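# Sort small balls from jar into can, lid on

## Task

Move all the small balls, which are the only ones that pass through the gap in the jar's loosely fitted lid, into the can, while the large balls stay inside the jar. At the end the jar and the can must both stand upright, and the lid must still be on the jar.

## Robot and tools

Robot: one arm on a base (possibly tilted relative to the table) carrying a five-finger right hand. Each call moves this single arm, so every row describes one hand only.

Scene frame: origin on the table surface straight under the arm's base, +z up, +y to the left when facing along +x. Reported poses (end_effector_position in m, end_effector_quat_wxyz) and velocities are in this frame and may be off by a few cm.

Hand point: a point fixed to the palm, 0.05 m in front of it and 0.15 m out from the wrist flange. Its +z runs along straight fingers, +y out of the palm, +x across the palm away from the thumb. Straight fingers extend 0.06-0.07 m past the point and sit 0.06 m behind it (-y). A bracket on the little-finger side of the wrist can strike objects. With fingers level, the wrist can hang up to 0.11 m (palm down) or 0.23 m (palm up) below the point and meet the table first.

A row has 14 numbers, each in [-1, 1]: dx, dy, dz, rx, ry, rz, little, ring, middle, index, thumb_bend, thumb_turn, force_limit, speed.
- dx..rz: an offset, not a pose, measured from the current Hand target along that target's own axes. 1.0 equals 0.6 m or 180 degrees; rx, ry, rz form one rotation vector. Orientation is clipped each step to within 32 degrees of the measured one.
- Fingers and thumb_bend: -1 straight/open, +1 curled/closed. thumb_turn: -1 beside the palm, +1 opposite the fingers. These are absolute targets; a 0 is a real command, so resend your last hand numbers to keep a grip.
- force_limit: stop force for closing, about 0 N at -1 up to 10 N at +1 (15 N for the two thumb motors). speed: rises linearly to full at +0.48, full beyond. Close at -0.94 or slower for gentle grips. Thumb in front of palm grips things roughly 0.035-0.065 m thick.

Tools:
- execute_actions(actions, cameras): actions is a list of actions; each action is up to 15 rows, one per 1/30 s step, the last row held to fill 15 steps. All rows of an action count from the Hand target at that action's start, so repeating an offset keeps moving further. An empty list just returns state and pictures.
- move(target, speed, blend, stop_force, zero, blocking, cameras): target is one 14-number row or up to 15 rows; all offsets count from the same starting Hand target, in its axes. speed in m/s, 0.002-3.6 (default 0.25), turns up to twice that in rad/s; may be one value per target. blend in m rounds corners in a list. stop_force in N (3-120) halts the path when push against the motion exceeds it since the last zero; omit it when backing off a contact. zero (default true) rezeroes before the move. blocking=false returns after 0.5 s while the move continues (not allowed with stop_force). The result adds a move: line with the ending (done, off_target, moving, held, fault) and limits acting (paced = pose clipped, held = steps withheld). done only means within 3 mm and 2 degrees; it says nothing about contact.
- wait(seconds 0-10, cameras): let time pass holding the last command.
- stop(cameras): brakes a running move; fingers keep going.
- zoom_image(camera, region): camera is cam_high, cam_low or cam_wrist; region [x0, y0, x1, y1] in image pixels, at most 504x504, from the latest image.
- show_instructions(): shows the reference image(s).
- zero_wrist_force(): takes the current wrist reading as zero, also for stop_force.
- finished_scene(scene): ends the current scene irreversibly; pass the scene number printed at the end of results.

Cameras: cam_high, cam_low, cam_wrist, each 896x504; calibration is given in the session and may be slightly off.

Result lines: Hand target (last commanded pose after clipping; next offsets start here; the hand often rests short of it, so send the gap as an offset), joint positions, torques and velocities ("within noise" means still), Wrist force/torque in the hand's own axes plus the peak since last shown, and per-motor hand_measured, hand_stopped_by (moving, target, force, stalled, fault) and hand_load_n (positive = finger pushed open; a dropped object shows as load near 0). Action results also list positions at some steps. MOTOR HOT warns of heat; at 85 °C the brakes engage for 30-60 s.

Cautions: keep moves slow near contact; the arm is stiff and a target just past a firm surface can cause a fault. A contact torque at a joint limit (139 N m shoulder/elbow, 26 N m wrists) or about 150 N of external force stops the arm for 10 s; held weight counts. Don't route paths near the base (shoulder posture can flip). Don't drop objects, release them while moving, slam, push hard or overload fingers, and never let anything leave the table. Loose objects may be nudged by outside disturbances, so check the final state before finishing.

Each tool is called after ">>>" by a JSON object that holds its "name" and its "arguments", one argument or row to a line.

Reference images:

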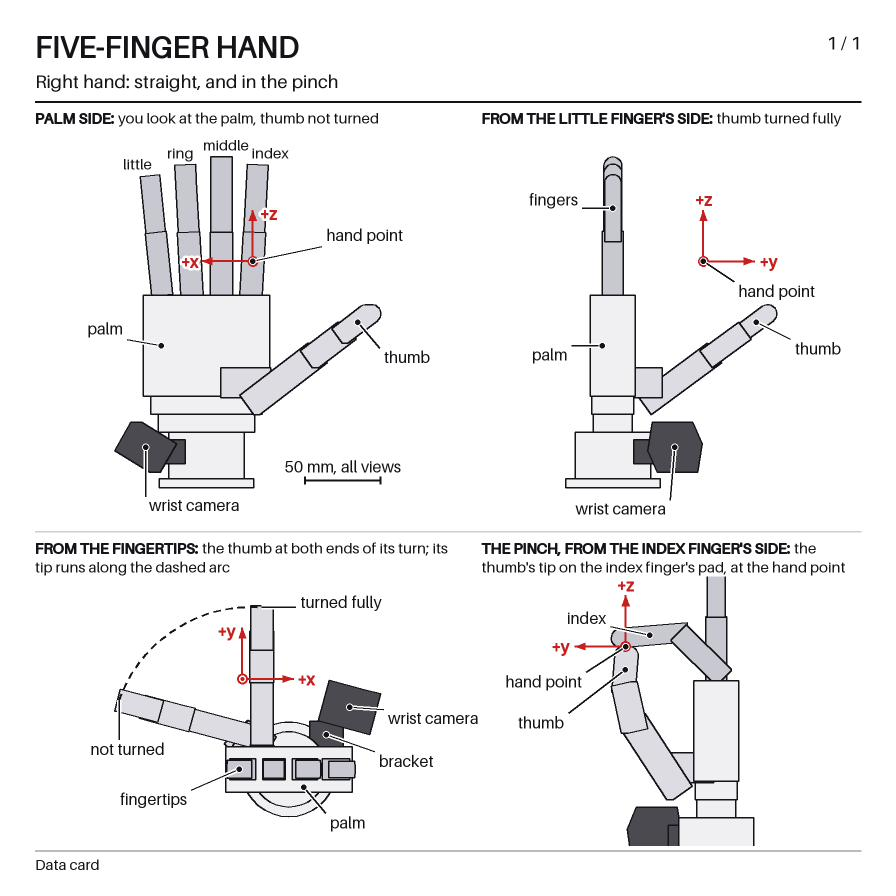

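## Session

>>> {"name": "execute_actions", "arguments": {
  "actions": []
}}

Scene clock: 0.00 s.
end_effector_position=(+0.0582, +0.2931, +0.3472) hand_measured=(-1.000, -1.000, -1.000, -1.000, -1.000, -1.000) hand_load_n=(+0.0, +0.0, -0.5, +0.0, +0.0, +0.0) hand_stopped_by=(target, target, target, target, target, target) hand_force_limit=0.00 hand_speed=-0.80 end_effector_quat_wxyz=(+0.242, +0.799, -0.408, -0.371)
Joint positions: [0.505 -1.147 1.772 1.853 1.248 -3.398]
Joint velocities: within noise
Joint torques (N m): no reading
Wrist force (N): no reading
Wrist torque (N m): no reading
Wrist force, peak (N): no reading
Hand target: +0.0582, +0.2931, +0.3472; +0.242, +0.799, -0.408, -0.371
camera_calibration:
cam_wrist: T_world_to_cam=[[-0.332821, -0.731749, 0.594789, 0.0216891], [0.0587194, 0.613441, 0.787554, -0.470671], [-0.94116, 0.29704, -0.161198, 0.137943], [0, 0, 0, 1]] pos_world=[0.164682, 0.263625, 0.380015]

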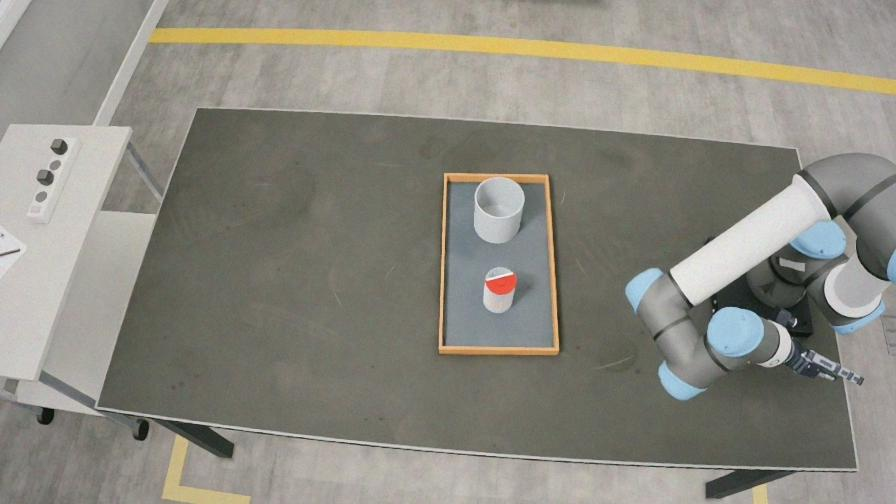

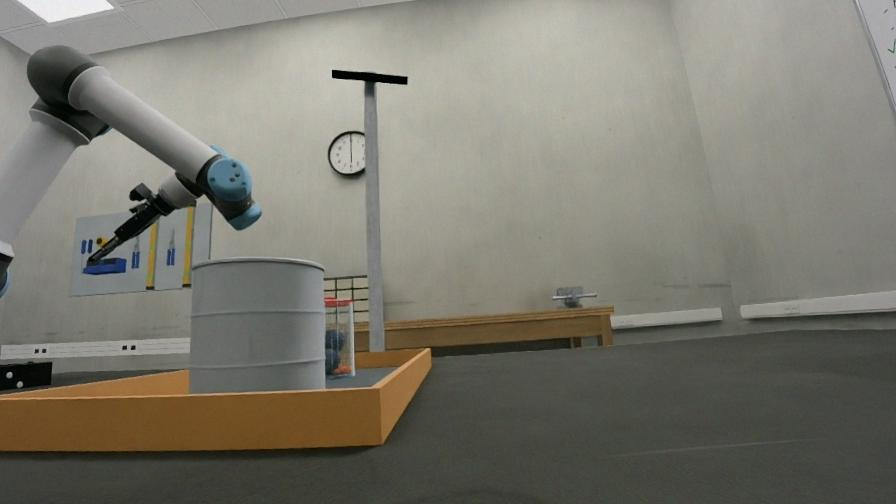

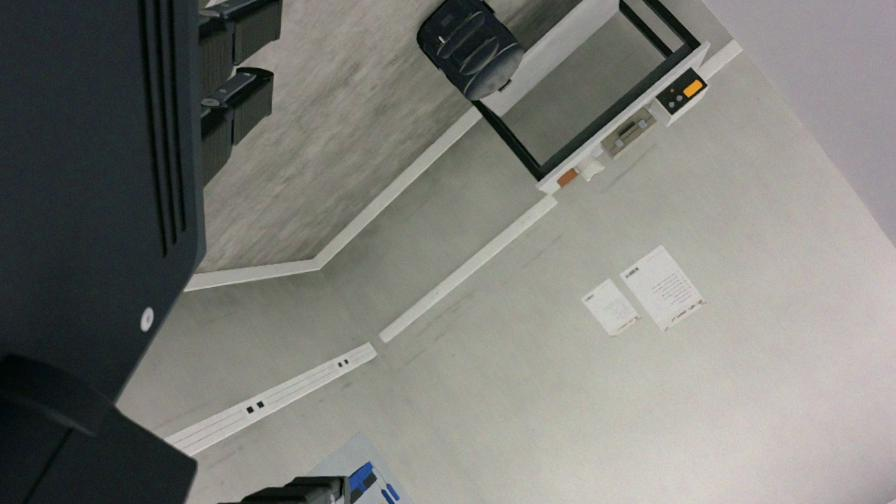

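>>> {"name": "zoom_image", "arguments": {
  "camera": "cam_high",
  "region": [460, 250, 540, 330]
}}

>>> {"name": "zoom_image", "arguments": {
  "camera": "cam_high",
  "region": [430, 160, 570, 360]
}}

>>> {"name": "zoom_image", "arguments": {
  "camera": "cam_low",
  "region": [160, 240, 440, 410]
}}

Scaled by 6.300 from the camera's 896x504 image, which has a finer 1280x720 frame.

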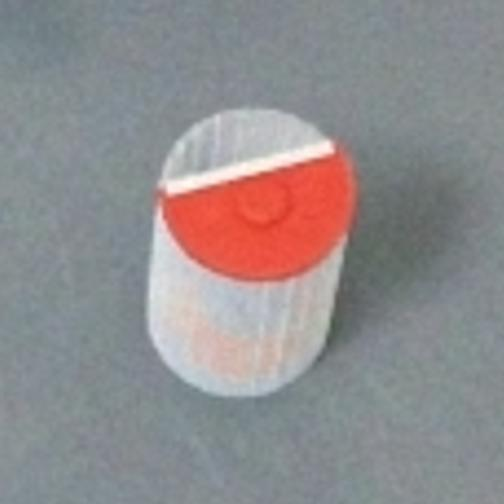

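Scaled by 2.520 from the camera's 896x504 image, which has a finer 1280x720 frame.

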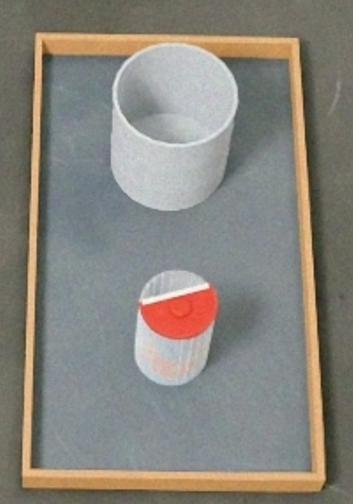

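Scaled by 1.800 from the camera's 896x504 image, which has a finer 1280x720 frame.

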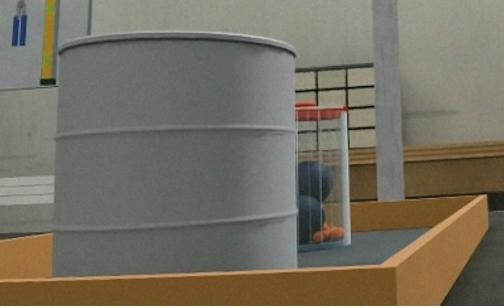

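>>> {"name": "show_instructions", "arguments": {

}}

Reference images for this scene: FIVE-FINGER HAND page 1.

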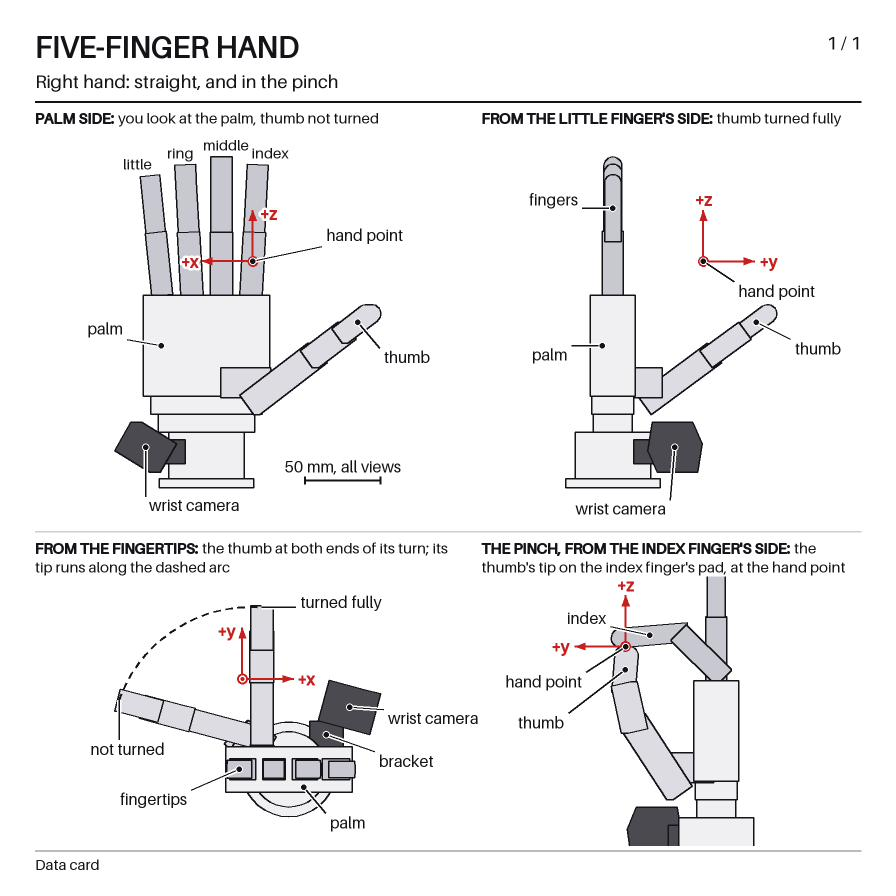

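>>> {"name": "move", "arguments": {
  "target": [
    [0.2917, -0.3678, -0.1960, 0.3305, 0.1073, -0.1708, 1.0, -1.0, -1.0, -1.0, -1.0, 1.0, -0.2, 0.0],
    [0.5685, -0.4663, -0.4667, 0.4796, 0.3998, -0.2565, 1.0, -1.0, -1.0, -1.0, -1.0, 1.0, -0.2, 0.0],
    [0.7943, -0.4387, -0.5412, 0.4449, 0.6997, -0.2284, 1.0, -1.0, -1.0, -1.0, -1.0, 1.0, -0.2, 0.0]
  ],
  "speed": [0.6, 0.6, 0.5],
  "blend": [0.06, 0.06, 0]
}}

Scene clock: 21.73 s.
end_effector_position=(+0.6260, +0.0697, +0.1753) hand_measured=(+1.000, -1.000, -1.000, -1.000, -1.000, +1.000) hand_load_n=(+0.0, +0.0, +0.0, +0.0, +0.0, +0.5) hand_stopped_by=(target, target, target, target, target, target) hand_force_limit=-0.20 hand_speed=0.00 end_effector_quat_wxyz=(-0.123, +0.696, +0.123, +0.697) end_effector_velocity=(+0.001, -0.001, +0.001) end_effector_angular_velocity=(-0.002, -0.004, -0.002)
Joint positions: [-0.259 -1.295 2.202 -0.866 0.978 -4.744]
Joint velocities: [0 0.001 0 -0.005 0.002 -0.001]
Joint torques (N m): [-2.84 -16.92 -14.83 -3.71 -0.27 -1.61]
Wrist force (N): [3.3 -1.8 2.6]
Wrist torque (N m): [0.11 0.70 0.22]
Wrist force, peak (N): [3.3 -1.8 2.6]
Hand target: +0.6260, +0.0697, +0.1752; -0.123, +0.696, +0.123, +0.697
Off the commanded pose: 0.000 m, 0 deg.
move: done
camera_calibration:
cam_wrist: T_world_to_cam=[[0.29641, -0.924164, 0.240959, -0.168913], [-0.481377, -0.362471, -0.798054, 0.452488], [0.824874, 0.120559, -0.552312, -0.313752], [0, 0, 0, 1]] pos_world=[0.52669, 0.0457367, 0.228523]

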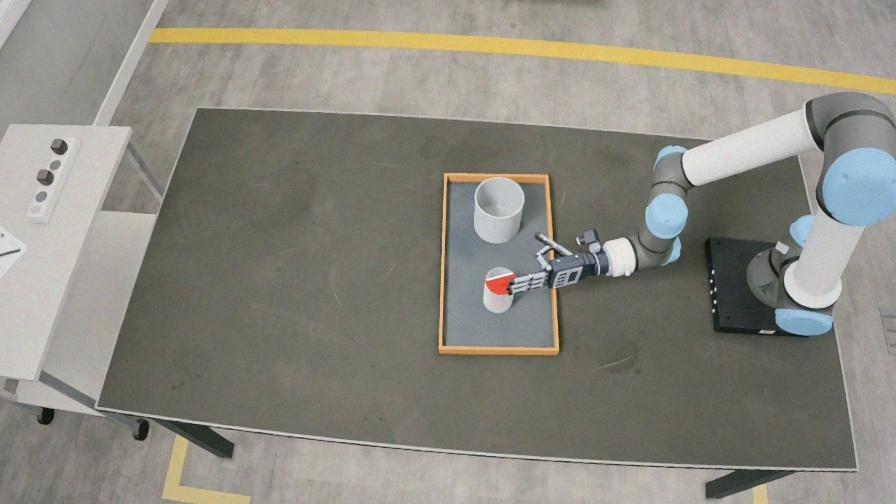

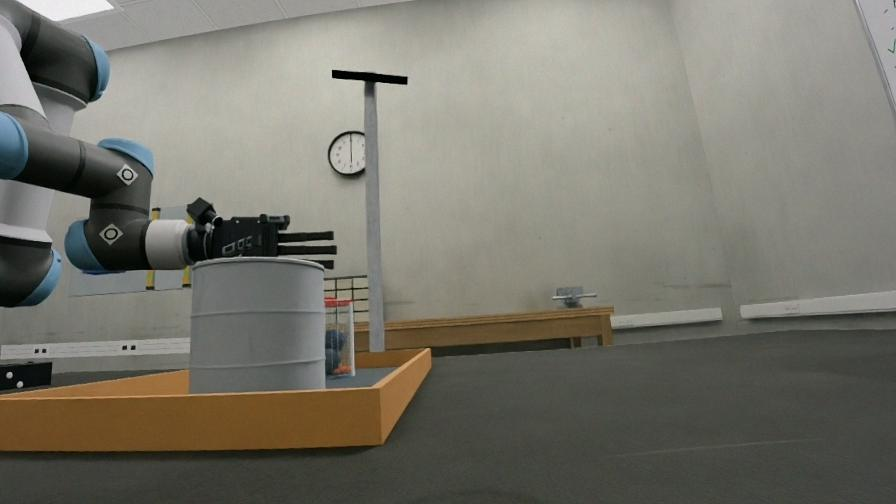

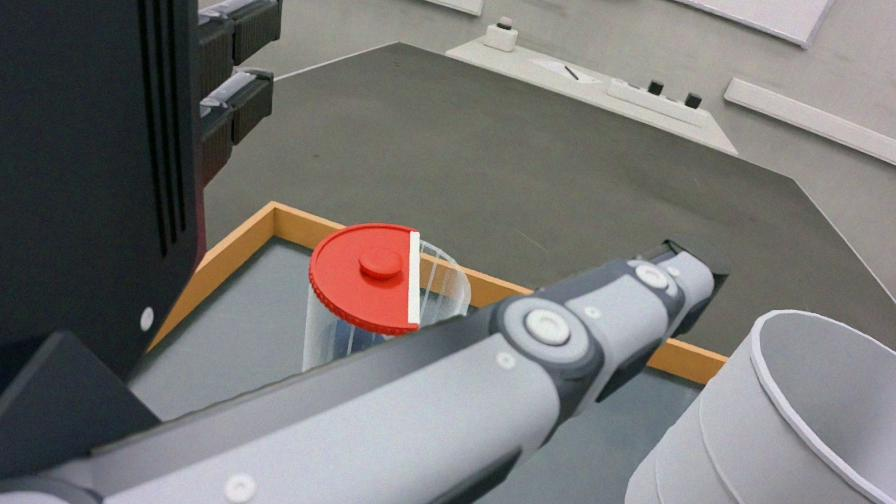

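>>> {"name": "move", "arguments": {
  "target": [
    [0, 0.0107, 0.0892, 0, 0, 0, 1.0, -1.0, -1.0, -1.0, -1.0, 1.0, -0.2, 0.0],
    [-0.1172, 0.0107, 0.0892, 0, 0, 0, 1.0, -1.0, -1.0, -1.0, -1.0, 1.0, -0.2, 0.0]
  ],
  "speed": [0.25, 0.15],
  "blend": [0.02, 0],
  "cameras": ["cam_wrist"]
}}

Scene clock: 23.70 s.
end_effector_position=(+0.6785, +0.0820, +0.1050) hand_measured=(+1.000, -1.000, -1.000, -1.000, -1.000, +1.000) hand_load_n=(+0.0, +0.0, +0.0, +0.0, +0.0, +0.0) hand_stopped_by=(target, target, target, target, target, target) hand_force_limit=-0.20 hand_speed=0.00 end_effector_quat_wxyz=(-0.123, +0.696, +0.123, +0.697)
Joint positions: [-0.203 -1.042 2.086 -1.004 1.034 -4.742]
Joint velocities: within noise
Joint torques (N m): [6.88 -21.76 -17.06 -2.81 1.02 1.95]
Wrist force (N): [3.4 -1.7 2.6]
Wrist torque (N m): [0.12 0.68 0.23]
Wrist force, peak (N): [4.2 -1.4 4.1]
Hand target: +0.6785, +0.0821, +0.1049; -0.123, +0.696, +0.123, +0.697
Off the commanded pose: 0.000 m, 0 deg.
move: done
camera_calibration:
cam_wrist: T_world_to_cam=[[0.296466, -0.924122, 0.241051, -0.156217], [-0.481342, -0.362578, -0.798027, 0.426098], [0.824874, 0.12056, -0.552311, -0.397368], [0, 0, 0, 1]] pos_world=[0.57919, 0.0580365, 0.158223]
Images, in order (width x height): cam_wrist 896x504.

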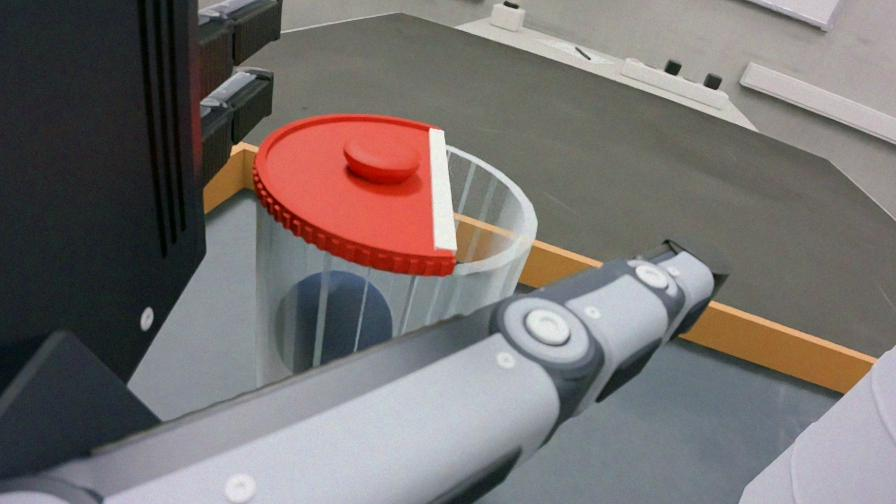

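>>> {"name": "execute_actions", "arguments": {
  "actions": [],
  "cameras": ["cam_high", "cam_low", "cam_wrist"]
}}

>>> {"name": "zoom_image", "arguments": {
  "camera": "cam_high",
  "region": [470, 230, 590, 310]
}}

>>> {"name": "zoom_image", "arguments": {
  "camera": "cam_low",
  "region": [160, 200, 440, 410]
}}

Scene clock: 24.60 s.
end_effector_position=(+0.6785, +0.0821, +0.1049) hand_measured=(+1.000, -1.000, -1.000, -1.000, -1.000, +1.000) hand_load_n=(+0.0, +0.0, +0.0, +0.5, +0.0, +0.0) hand_stopped_by=(target, target, target, target, target, target) hand_force_limit=-0.20 hand_speed=0.00 end_effector_quat_wxyz=(-0.123, +0.696, +0.123, +0.697)
Joint positions: [-0.203 -1.042 2.085 -1.004 1.034 -4.742]
Joint velocities: within noise
Joint torques (N m): [7.77 -22.1 -16.24 -3.14 0.95 1.86]
Wrist force (N): [3.3 -1.7 2.6]
Wrist torque (N m): [0.11 0.69 0.23]
Wrist force, peak (N): [3.4 -1.8 2.8]
Hand target: +0.6785, +0.0821, +0.1049; -0.123, +0.696, +0.123, +0.697
Off the commanded pose: 0.000 m, 0 deg.
camera_calibration:
cam_wrist: T_world_to_cam=[[0.296424, -0.924127, 0.241086, -0.156198], [-0.481235, -0.362568, -0.798096, 0.426046], [0.824952, 0.120556, -0.552196, -0.397431], [0, 0, 0, 1]] pos_world=[0.579191, 0.0580365, 0.158223]

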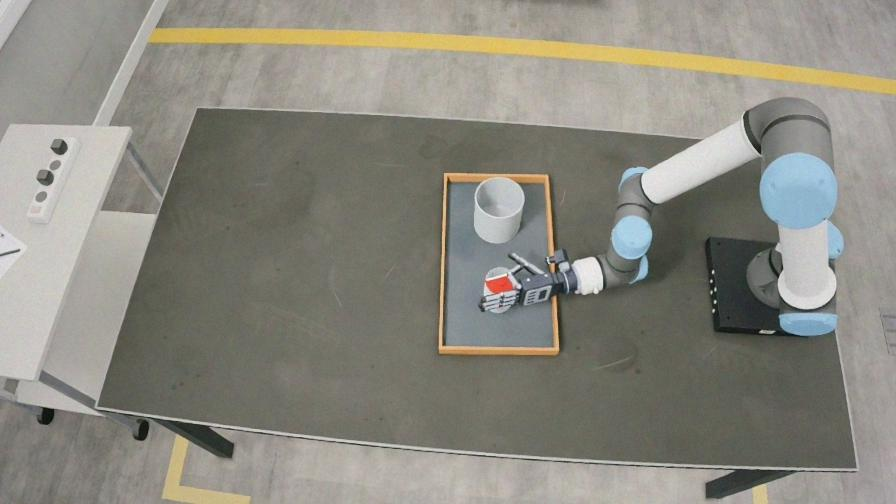

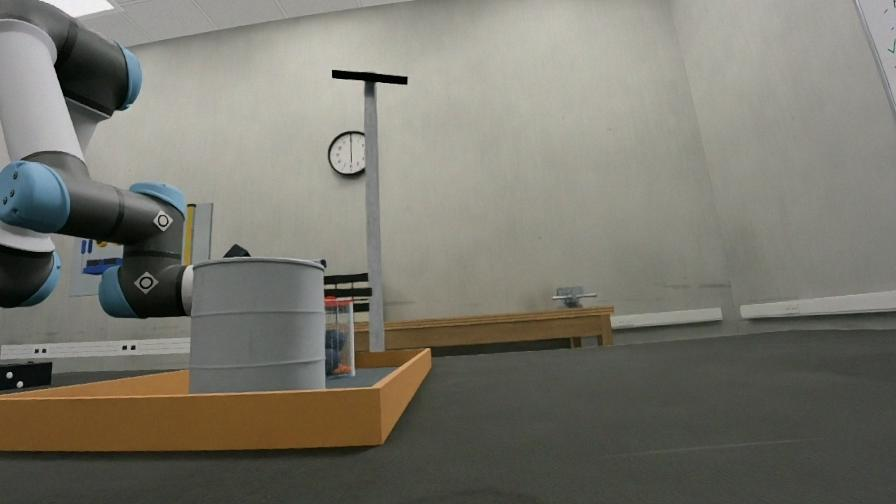

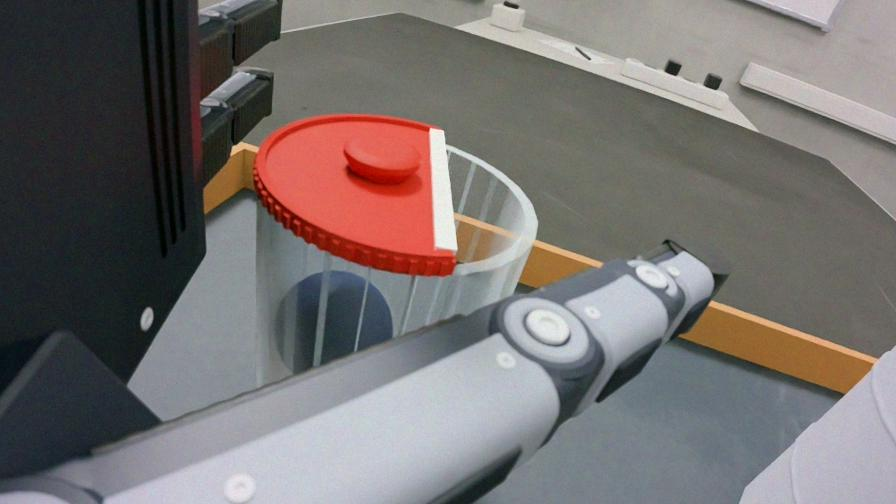

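Scaled by 4.200 from the camera's 896x504 image, which has a finer 1280x720 frame.

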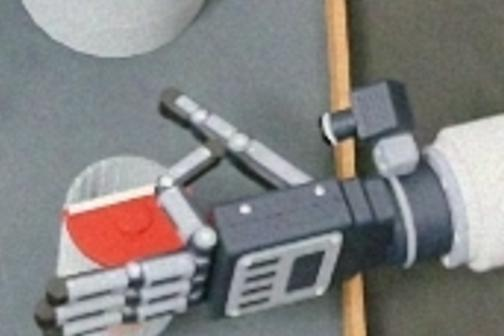

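Scaled by 1.800 from the camera's 896x504 image, which has a finer 1280x720 frame.

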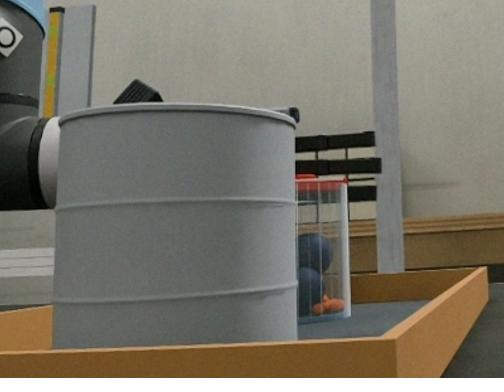

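>>> {"name": "move", "arguments": {
  "target": [-0.0565, 0, 0.01, 0, 0, 0, 1.0, -1.0, -1.0, -1.0, -1.0, 1.0, -0.2, 0.0],
  "speed": 0.12,
  "cameras": ["cam_wrist"]
}}

>>> {"name": "move", "arguments": {
  "target": [-0.0317, 0, 0, 0, 0, 0, 1.0, -1.0, -1.0, -1.0, -1.0, 1.0, -0.2, 0.0],
  "speed": 0.006,
  "stop_force": 3,
  "cameras": ["cam_high", "cam_wrist"]
}}

Scene clock: 26.37 s.
end_effector_position=(+0.6842, +0.0842, +0.0711) hand_measured=(+1.000, -1.000, -1.000, -1.000, -1.000, +1.000) hand_load_n=(+0.0, +0.0, +0.0, +0.0, -0.5, +0.0) hand_stopped_by=(target, target, target, target, target, target) hand_force_limit=-0.20 hand_speed=0.00 end_effector_quat_wxyz=(-0.123, +0.696, +0.123, +0.697)
Joint positions: [-0.198 -0.955 2.074 -1.08 1.04 -4.741]
Joint velocities: within noise
Joint torques (N m): [-4.65 -30.44 -4.29 0.67 -0.99 1.8]
Wrist force (N): [3.2 -1.9 2.5]
Wrist torque (N m): [0.10 0.71 0.21]
Wrist force, peak (N): [4.0 -1.8 2.6]
Hand target: +0.6842, +0.0841, +0.0710; -0.123, +0.696, +0.123, +0.697
Off the commanded pose: 0.000 m, 0 deg.
move: done
camera_calibration:
cam_wrist: T_world_to_cam=[[0.296419, -0.924119, 0.241122, -0.1478], [-0.48116, -0.362586, -0.798133, 0.402537], [0.824998, 0.120563, -0.552126, -0.421087], [0, 0, 0, 1]] pos_world=[0.584891, 0.0601365, 0.124423]
Images, in order (width x height): cam_wrist 896x504.

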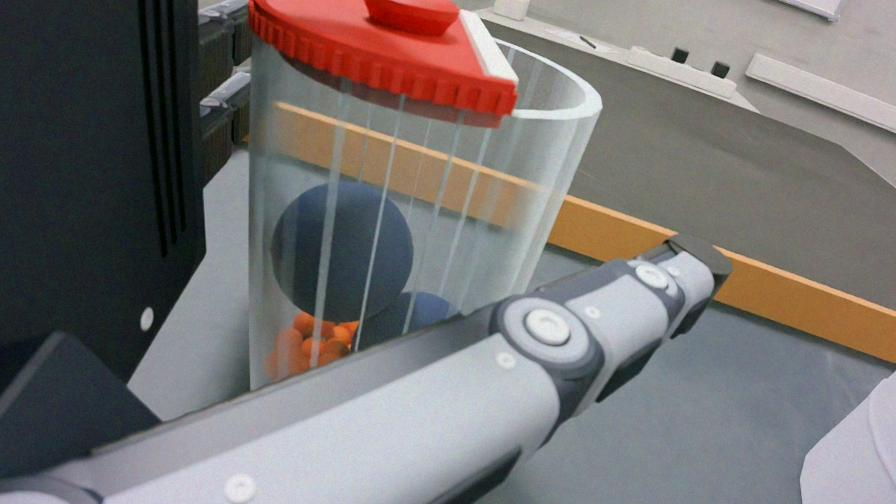

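Scene clock: 28.97 s.
end_effector_position=(+0.6841, +0.0842, +0.0603) hand_measured=(+1.000, -1.000, -1.000, -1.000, -1.000, +1.000) hand_load_n=(+0.0, +0.0, -0.5, +0.0, +0.0, +0.0) hand_stopped_by=(target, target, target, target, target, target) hand_force_limit=-0.20 hand_speed=0.00 end_effector_quat_wxyz=(-0.123, +0.696, +0.123, +0.697)
Joint positions: [-0.199 -0.929 2.074 -1.106 1.039 -4.742]
Joint velocities: within noise
Joint torques (N m): [-4.01 -37.88 -10.17 1.67 -0.73 -1.19]
Wrist force (N): [6.3 -1.8 2.3]
Wrist torque (N m): [0.14 0.68 0.27]
Wrist force, peak (N): [9.1 -2.1 2.1]
Hand target: +0.6841, +0.0842, +0.0603; -0.123, +0.696, +0.123, +0.697 (not the last commanded pose)
Off the commanded pose: 0.008 m, 0 deg.
move: contact
camera_calibration:
cam_wrist: T_world_to_cam=[[0.296436, -0.924118, 0.241104, -0.14515], [-0.481228, -0.36259, -0.798091, 0.393824], [0.824952, 0.120556, -0.552196, -0.426987], [0, 0, 0, 1]] pos_world=[0.584791, 0.0601365, 0.113523]
Images, in order (width x height): cam_high 896x504, cam_wrist 896x504.

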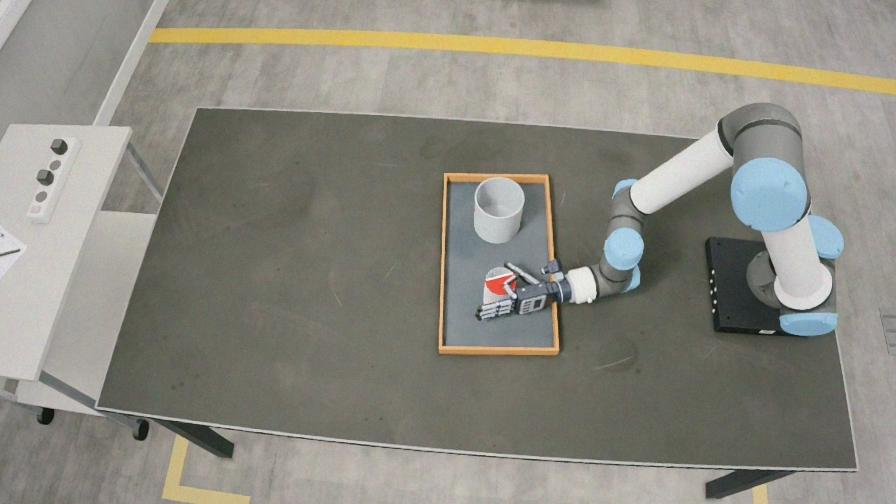

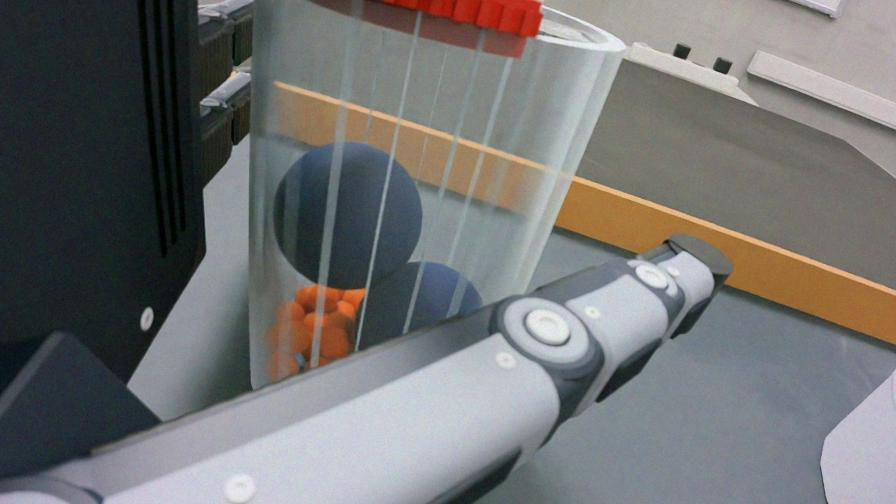

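>>> {"name": "zoom_image", "arguments": {
  "camera": "cam_high",
  "region": [460, 240, 580, 330]
}}

Scaled by 4.200 from the camera's 896x504 image, which has a finer 1280x720 frame.

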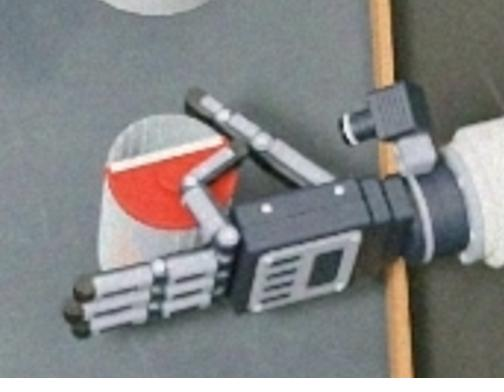

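>>> {"name": "move", "arguments": {
  "target": [0.007, 0, 0, 0, 0, 0, 1.0, -1.0, -0.45, -0.45, -1.0, 1.0, -0.6, -0.4],
  "speed": 0.02,
  "cameras": []
}}

>>> {"name": "execute_actions", "arguments": {
  "actions": [
    [[0, 0, 0, 0, 0, 0, 1.0, -1.0, 0.0, 0.0, -1.0, 1.0, -0.8, -0.9]]
  ],
  "cameras": ["cam_high", "cam_wrist"]
}}

Scene clock: 30.80 s.
end_effector_position=(+0.6842, +0.0841, +0.0646) hand_measured=(+1.000, -1.000, -0.450, -0.450, -1.000, +1.000) hand_load_n=(+0.0, +0.0, +0.0, +0.0, +0.0, +0.5) hand_stopped_by=(target, target, target, target, target, target) hand_force_limit=-0.60 hand_speed=-0.40 end_effector_quat_wxyz=(-0.123, +0.696, +0.123, +0.697)
Joint positions: [-0.198 -0.939 2.074 -1.096 1.039 -4.742]
Joint velocities: within noise
Joint torques (N m): [7.31 -26.84 -5.74 -0.8 1 -0.36]
Wrist force (N): [3.2 -1.9 2.4]
Wrist torque (N m): [0.10 0.71 0.22]
Wrist force, peak (N): [6.6 -1.9 2.5]
Hand target: +0.6841, +0.0842, +0.0645; -0.123, +0.696, +0.123, +0.697
Off the commanded pose: 0.000 m, 0 deg.
move: done
No camera images: "cameras" was empty.

Scene clock: 32.50 s.
end_effector_position=(+0.6841, +0.0842, +0.0645) hand_measured=(+1.000, -1.000, -0.050, -0.060, -1.000, +1.000) hand_load_n=(+0.0, +0.0, +1.5, +1.0, +0.5, +0.0) hand_stopped_by=(target, target, force, force, target, target) hand_force_limit=-0.80 hand_speed=-0.90 end_effector_quat_wxyz=(-0.123, +0.696, +0.123, +0.697)
Joint positions: [-0.198 -0.939 2.074 -1.096 1.039 -4.742]
Joint velocities: within noise
Joint torques (N m): [2.13 -25.07 -7.4 -2.2 0.26 1.29]
Wrist force (N): [3.1 -2.1 3.2]
Wrist torque (N m): [0.10 0.69 0.22]
Wrist force, peak (N): [3.6 -2.4 3.1]
Hand target: +0.6841, +0.0842, +0.0645; -0.123, +0.696, +0.123, +0.697
Off the commanded pose: 0.000 m, 0 deg.
Step readings (end_effector_position):
0: (+0.6842, +0.0841, +0.0646)
1: (+0.6841, +0.0841, +0.0646)
2: (+0.6841, +0.0841, +0.0645)
4: (+0.6841, +0.0842, +0.0645)
8: (+0.6841, +0.0842, +0.0645)
15: (+0.6841, +0.0842, +0.0645)
camera_calibration:
cam_wrist: T_world_to_cam=[[0.296424, -0.924127, 0.241086, -0.146154], [-0.481235, -0.362568, -0.798096, 0.397179], [0.824952, 0.120556, -0.552196, -0.424668], [0, 0, 0, 1]] pos_world=[0.584791, 0.0601365, 0.117723]
Images, in order (width x height): cam_high 896x504, cam_wrist 896x504.

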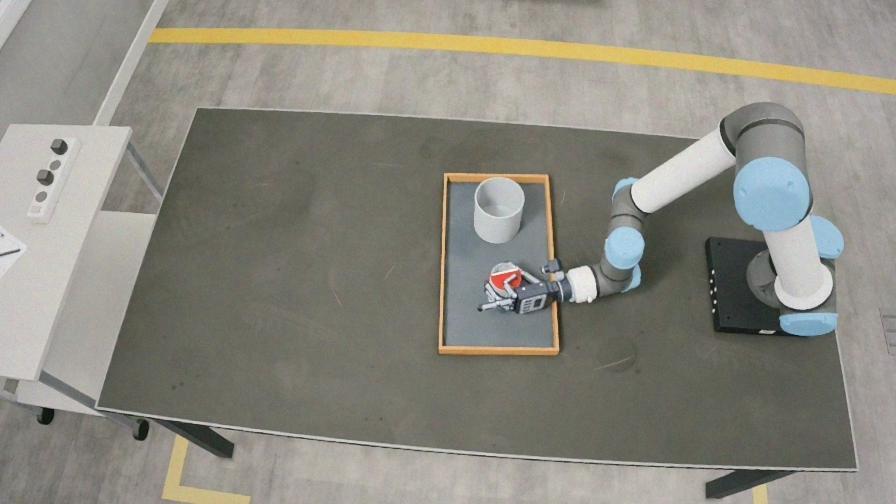

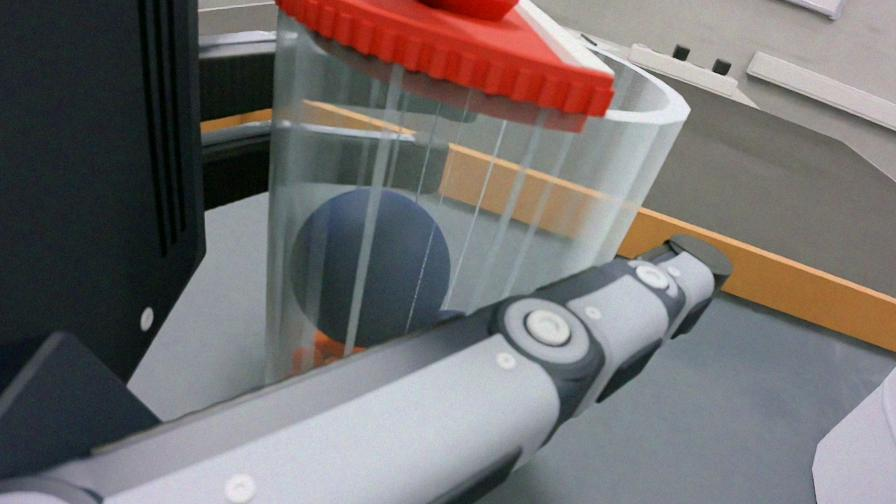

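>>> {"name": "zoom_image", "arguments": {
  "camera": "cam_high",
  "region": [460, 240, 580, 330]
}}

>>> {"name": "zoom_image", "arguments": {
  "camera": "cam_wrist",
  "region": [200, 0, 704, 283]
}}

Scaled by 4.200 from the camera's 896x504 image, which has a finer 1280x720 frame.

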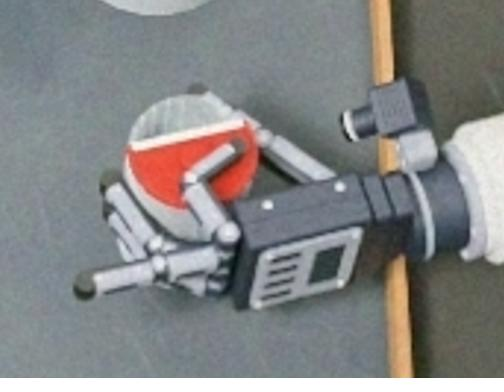

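Scaled by 1.000.

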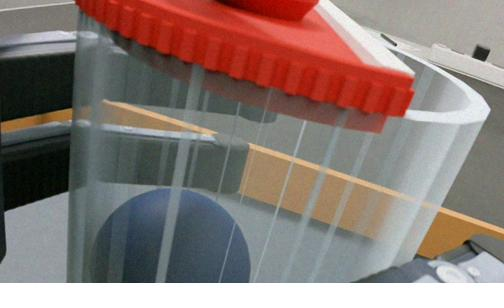

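>>> {"name": "move", "arguments": {
  "target": [0, 0.0133, 0, 0, 0, 0, 1.0, -1.0, 0.0, 0.0, -1.0, 1.0, -0.8, -0.9],
  "speed": 0.03,
  "cameras": ["cam_high", "cam_wrist"]
}}

>>> {"name": "zoom_image", "arguments": {
  "camera": "cam_high",
  "region": [460, 240, 580, 330]
}}

Scene clock: 34.90 s.
end_effector_position=(+0.6869, +0.0766, +0.0645) hand_measured=(+1.000, -1.000, -0.050, -0.060, -1.000, +1.000) hand_load_n=(+0.0, +0.0, +0.5, +0.0, +0.0, +0.5) hand_stopped_by=(target, target, force, force, target, target) hand_force_limit=-0.80 hand_speed=-0.90 end_effector_quat_wxyz=(-0.123, +0.696, +0.123, +0.697)
Joint positions: [-0.215 -0.937 2.068 -1.092 1.022 -4.742]
Joint velocities: within noise
Joint torques (N m): [6.81 -27.91 -7.36 -0.04 1.02 -1.58]
Wrist force (N): [2.9 -1.8 2.9]
Wrist torque (N m): [0.13 0.71 0.22]
Wrist force, peak (N): [4.9 -3.1 2.9]
Hand target: +0.6869, +0.0767, +0.0645; -0.123, +0.696, +0.123, +0.697
Off the commanded pose: 0.000 m, 0 deg.
move: done
camera_calibration:
cam_wrist: T_world_to_cam=[[0.296424, -0.924127, 0.241086, -0.154007], [-0.481235, -0.362568, -0.798096, 0.395771], [0.824952, 0.120556, -0.552196, -0.426062], [0, 0, 0, 1]] pos_world=[0.587591, 0.0525365, 0.117723]
Images, in order (width x height): cam_high 896x504, cam_wrist 896x504.

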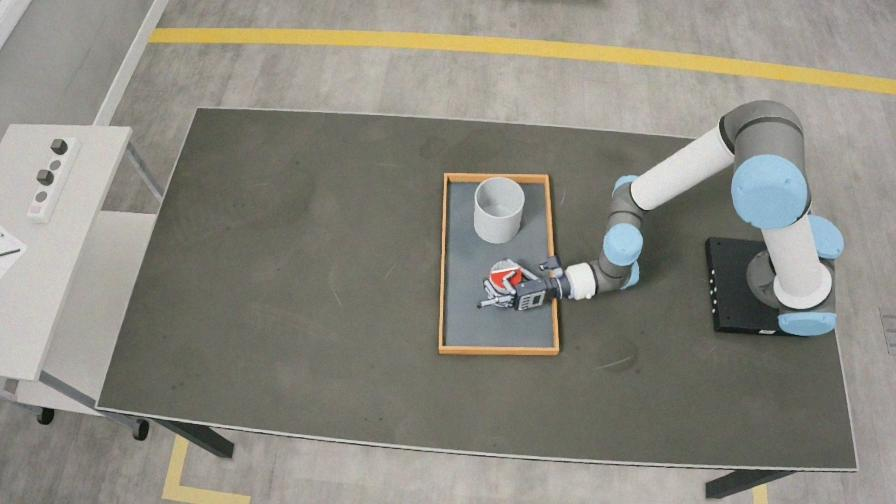

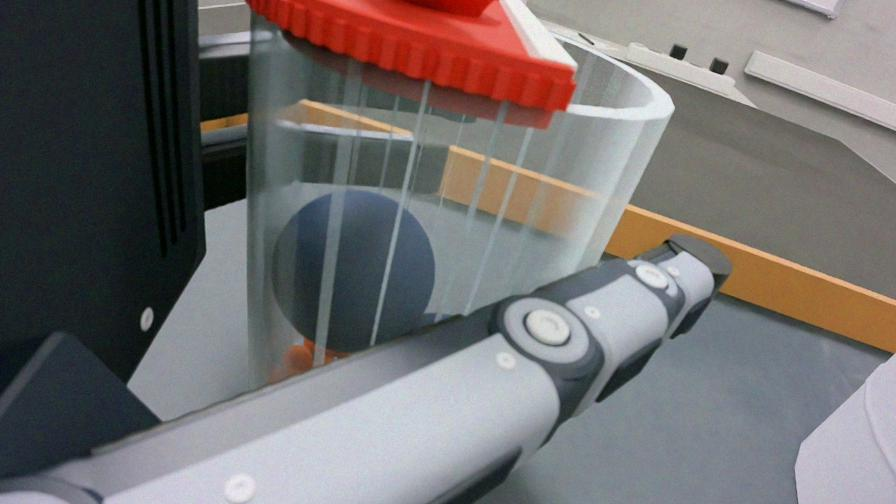

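Scaled by 4.200 from the camera's 896x504 image, which has a finer 1280x720 frame.

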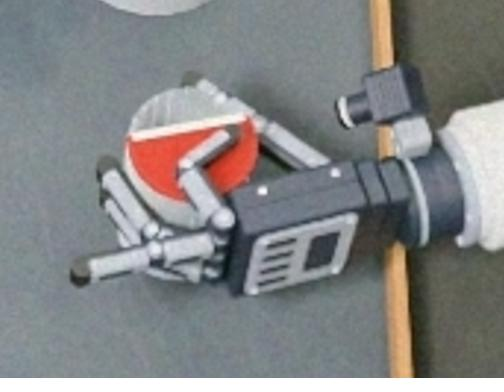

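>>> {"name": "execute_actions", "arguments": {
  "actions": [
    [[0, 0, 0, 0, 0, 0, 1.0, -1.0, 0.0, 0.0, -0.5, 1.0, -0.6, -0.88]]
  ],
  "cameras": ["cam_high", "cam_wrist"]
}}

>>> {"name": "zoom_image", "arguments": {
  "camera": "cam_high",
  "region": [470, 250, 550, 310]
}}

Scene clock: 36.00 s.
end_effector_position=(+0.6869, +0.0767, +0.0645) hand_measured=(+1.000, -1.000, -0.050, -0.060, -0.940, +1.000) hand_load_n=(+0.0, +0.0, +3.5, +1.5, +3.0, +0.0) hand_stopped_by=(target, target, force, force, force, target) hand_force_limit=-0.60 hand_speed=-0.88 end_effector_quat_wxyz=(-0.123, +0.696, +0.123, +0.697)
Joint positions: [-0.215 -0.937 2.068 -1.092 1.023 -4.742]
Joint velocities: within noise
Joint torques (N m): [5.99 -39.25 -6.26 -3.31 1.01 -0.28]
Wrist force (N): [2.9 -1.3 2.4]
Wrist torque (N m): [0.15 0.66 0.22]
Wrist force, peak (N): [3.5 -1.9 3.2]
Hand target: +0.6869, +0.0767, +0.0645; -0.123, +0.696, +0.123, +0.697
Off the commanded pose: 0.000 m, 0 deg.
Step readings (end_effector_position):
0: (+0.6869, +0.0767, +0.0644)
1: (+0.6869, +0.0767, +0.0644)
2: (+0.6869, +0.0767, +0.0644)
4: (+0.6869, +0.0767, +0.0644)
8: (+0.6869, +0.0767, +0.0644)
15: (+0.6869, +0.0767, +0.0644)
camera_calibration:
cam_wrist: T_world_to_cam=[[0.296436, -0.924118, 0.241104, -0.153924], [-0.481228, -0.36259, -0.798091, 0.395804], [0.824952, 0.120556, -0.552196, -0.426074], [0, 0, 0, 1]] pos_world=[0.587591, 0.0526365, 0.117723]
Images, in order (width x height): cam_high 896x504, cam_wrist 896x504.

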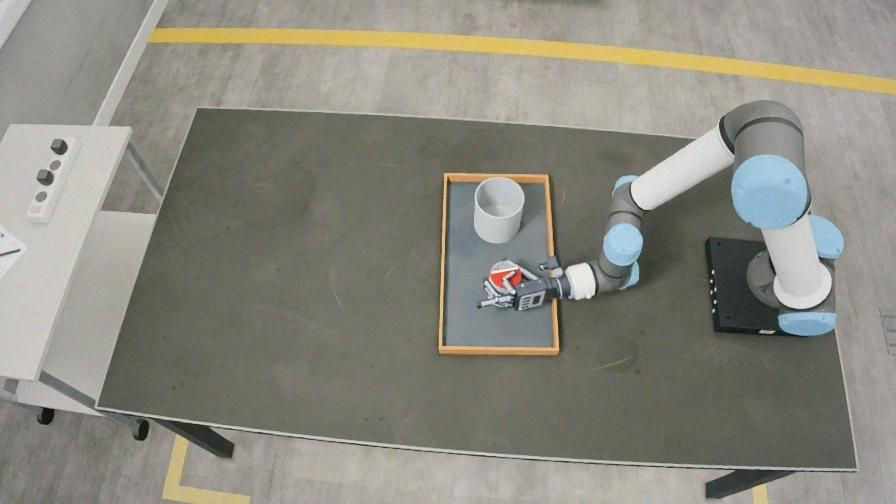

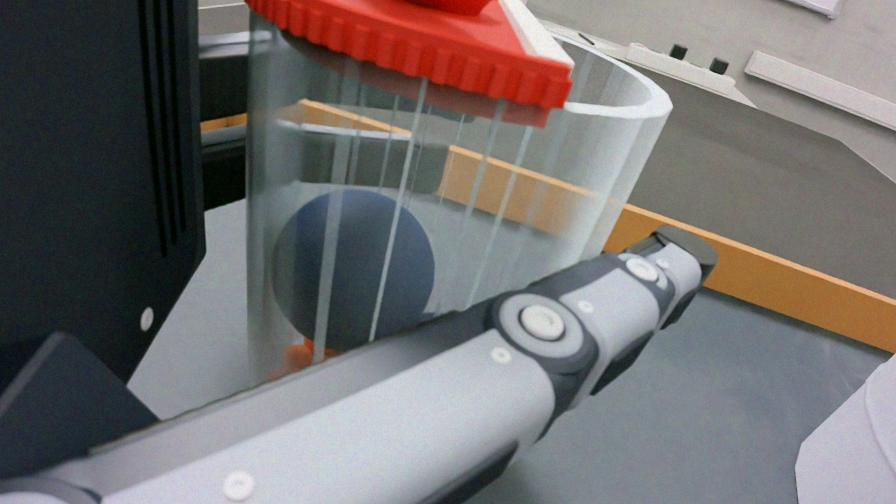

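Scaled by 6.300 from the camera's 896x504 image, which has a finer 1280x720 frame.

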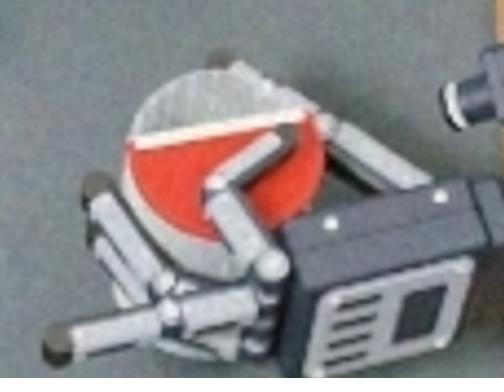

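>>> {"name": "wait", "arguments": {
  "seconds": 0.05,
  "cameras": ["cam_high","cam_wrist"]
}}

Scene clock: 37.83 s.
end_effector_position=(+0.6869, +0.0767, +0.0645) hand_measured=(+1.000, -1.000, -0.050, -0.060, -0.940, +1.000) hand_load_n=(-0.5, +0.0, +3.5, +1.5, +3.0, +0.0) hand_stopped_by=(target, target, force, force, force, target) hand_force_limit=-0.60 hand_speed=-0.88 end_effector_quat_wxyz=(-0.123, +0.696, +0.123, +0.697)
Joint positions: [-0.215 -0.937 2.068 -1.092 1.023 -4.742]
Joint velocities: within noise
Joint torques (N m): [6.76 -40.15 -11.11 -3.41 -0.62 1.37]
Wrist force (N): [2.9 -1.5 2.5]
Wrist torque (N m): [0.12 0.66 0.21]
Wrist force, peak (N): [2.9 -1.5 2.5]
Hand target: +0.6869, +0.0767, +0.0645; -0.123, +0.696, +0.123, +0.697
Off the commanded pose: 0.000 m, 0 deg.
wait: 0.07 s; at rest from the start
camera_calibration:
cam_wrist: T_world_to_cam=[[0.296424, -0.924127, 0.241086, -0.153915], [-0.481235, -0.362568, -0.798096, 0.395807], [0.824952, 0.120556, -0.552196, -0.426074], [0, 0, 0, 1]] pos_world=[0.587591, 0.0526365, 0.117723]
Images, in order (width x height): cam_high 896x504, cam_wrist 896x504.

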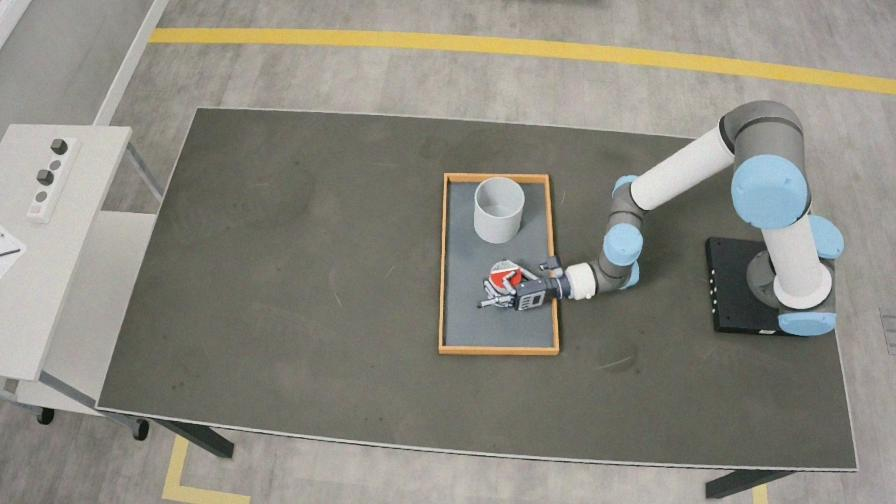

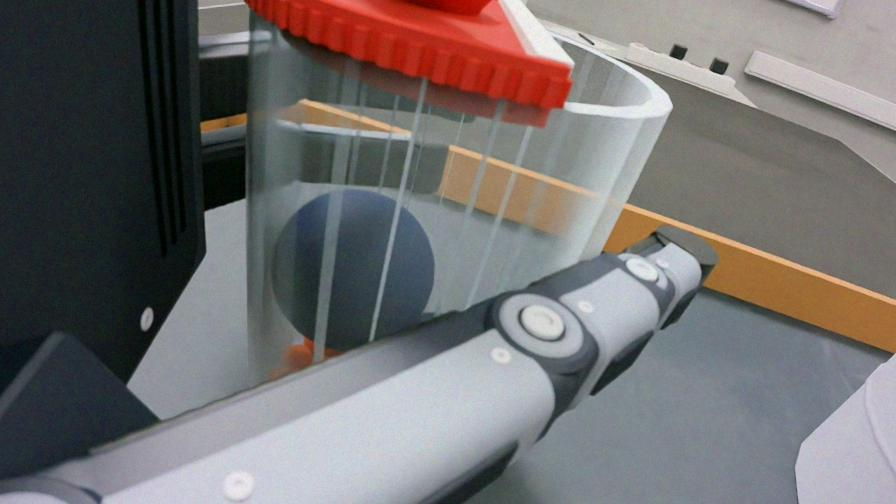

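>>> {"name": "zoom_image", "arguments": {
  "camera": "cam_high",
  "region": [440, 230, 580, 330]
}}

>>> {"name": "zoom_image", "arguments": {
  "camera": "cam_wrist",
  "region": [200, 0, 700, 280]
}}

Scaled by 3.600 from the camera's 896x504 image, which has a finer 1280x720 frame.

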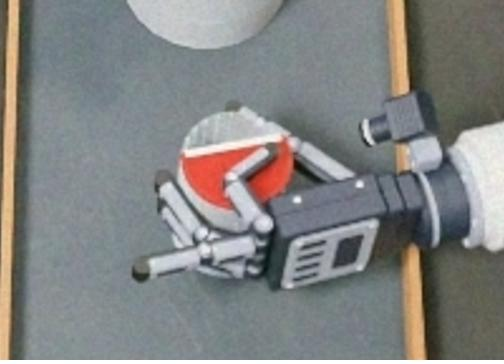

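Scaled by 1.008 from the camera's 896x504 image, which has a finer 1280x720 frame.

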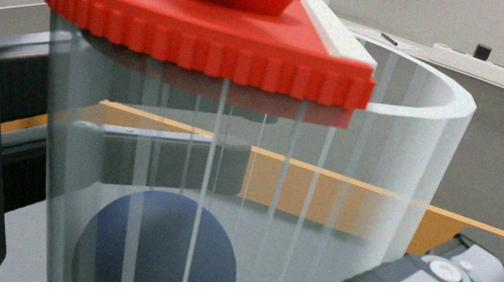

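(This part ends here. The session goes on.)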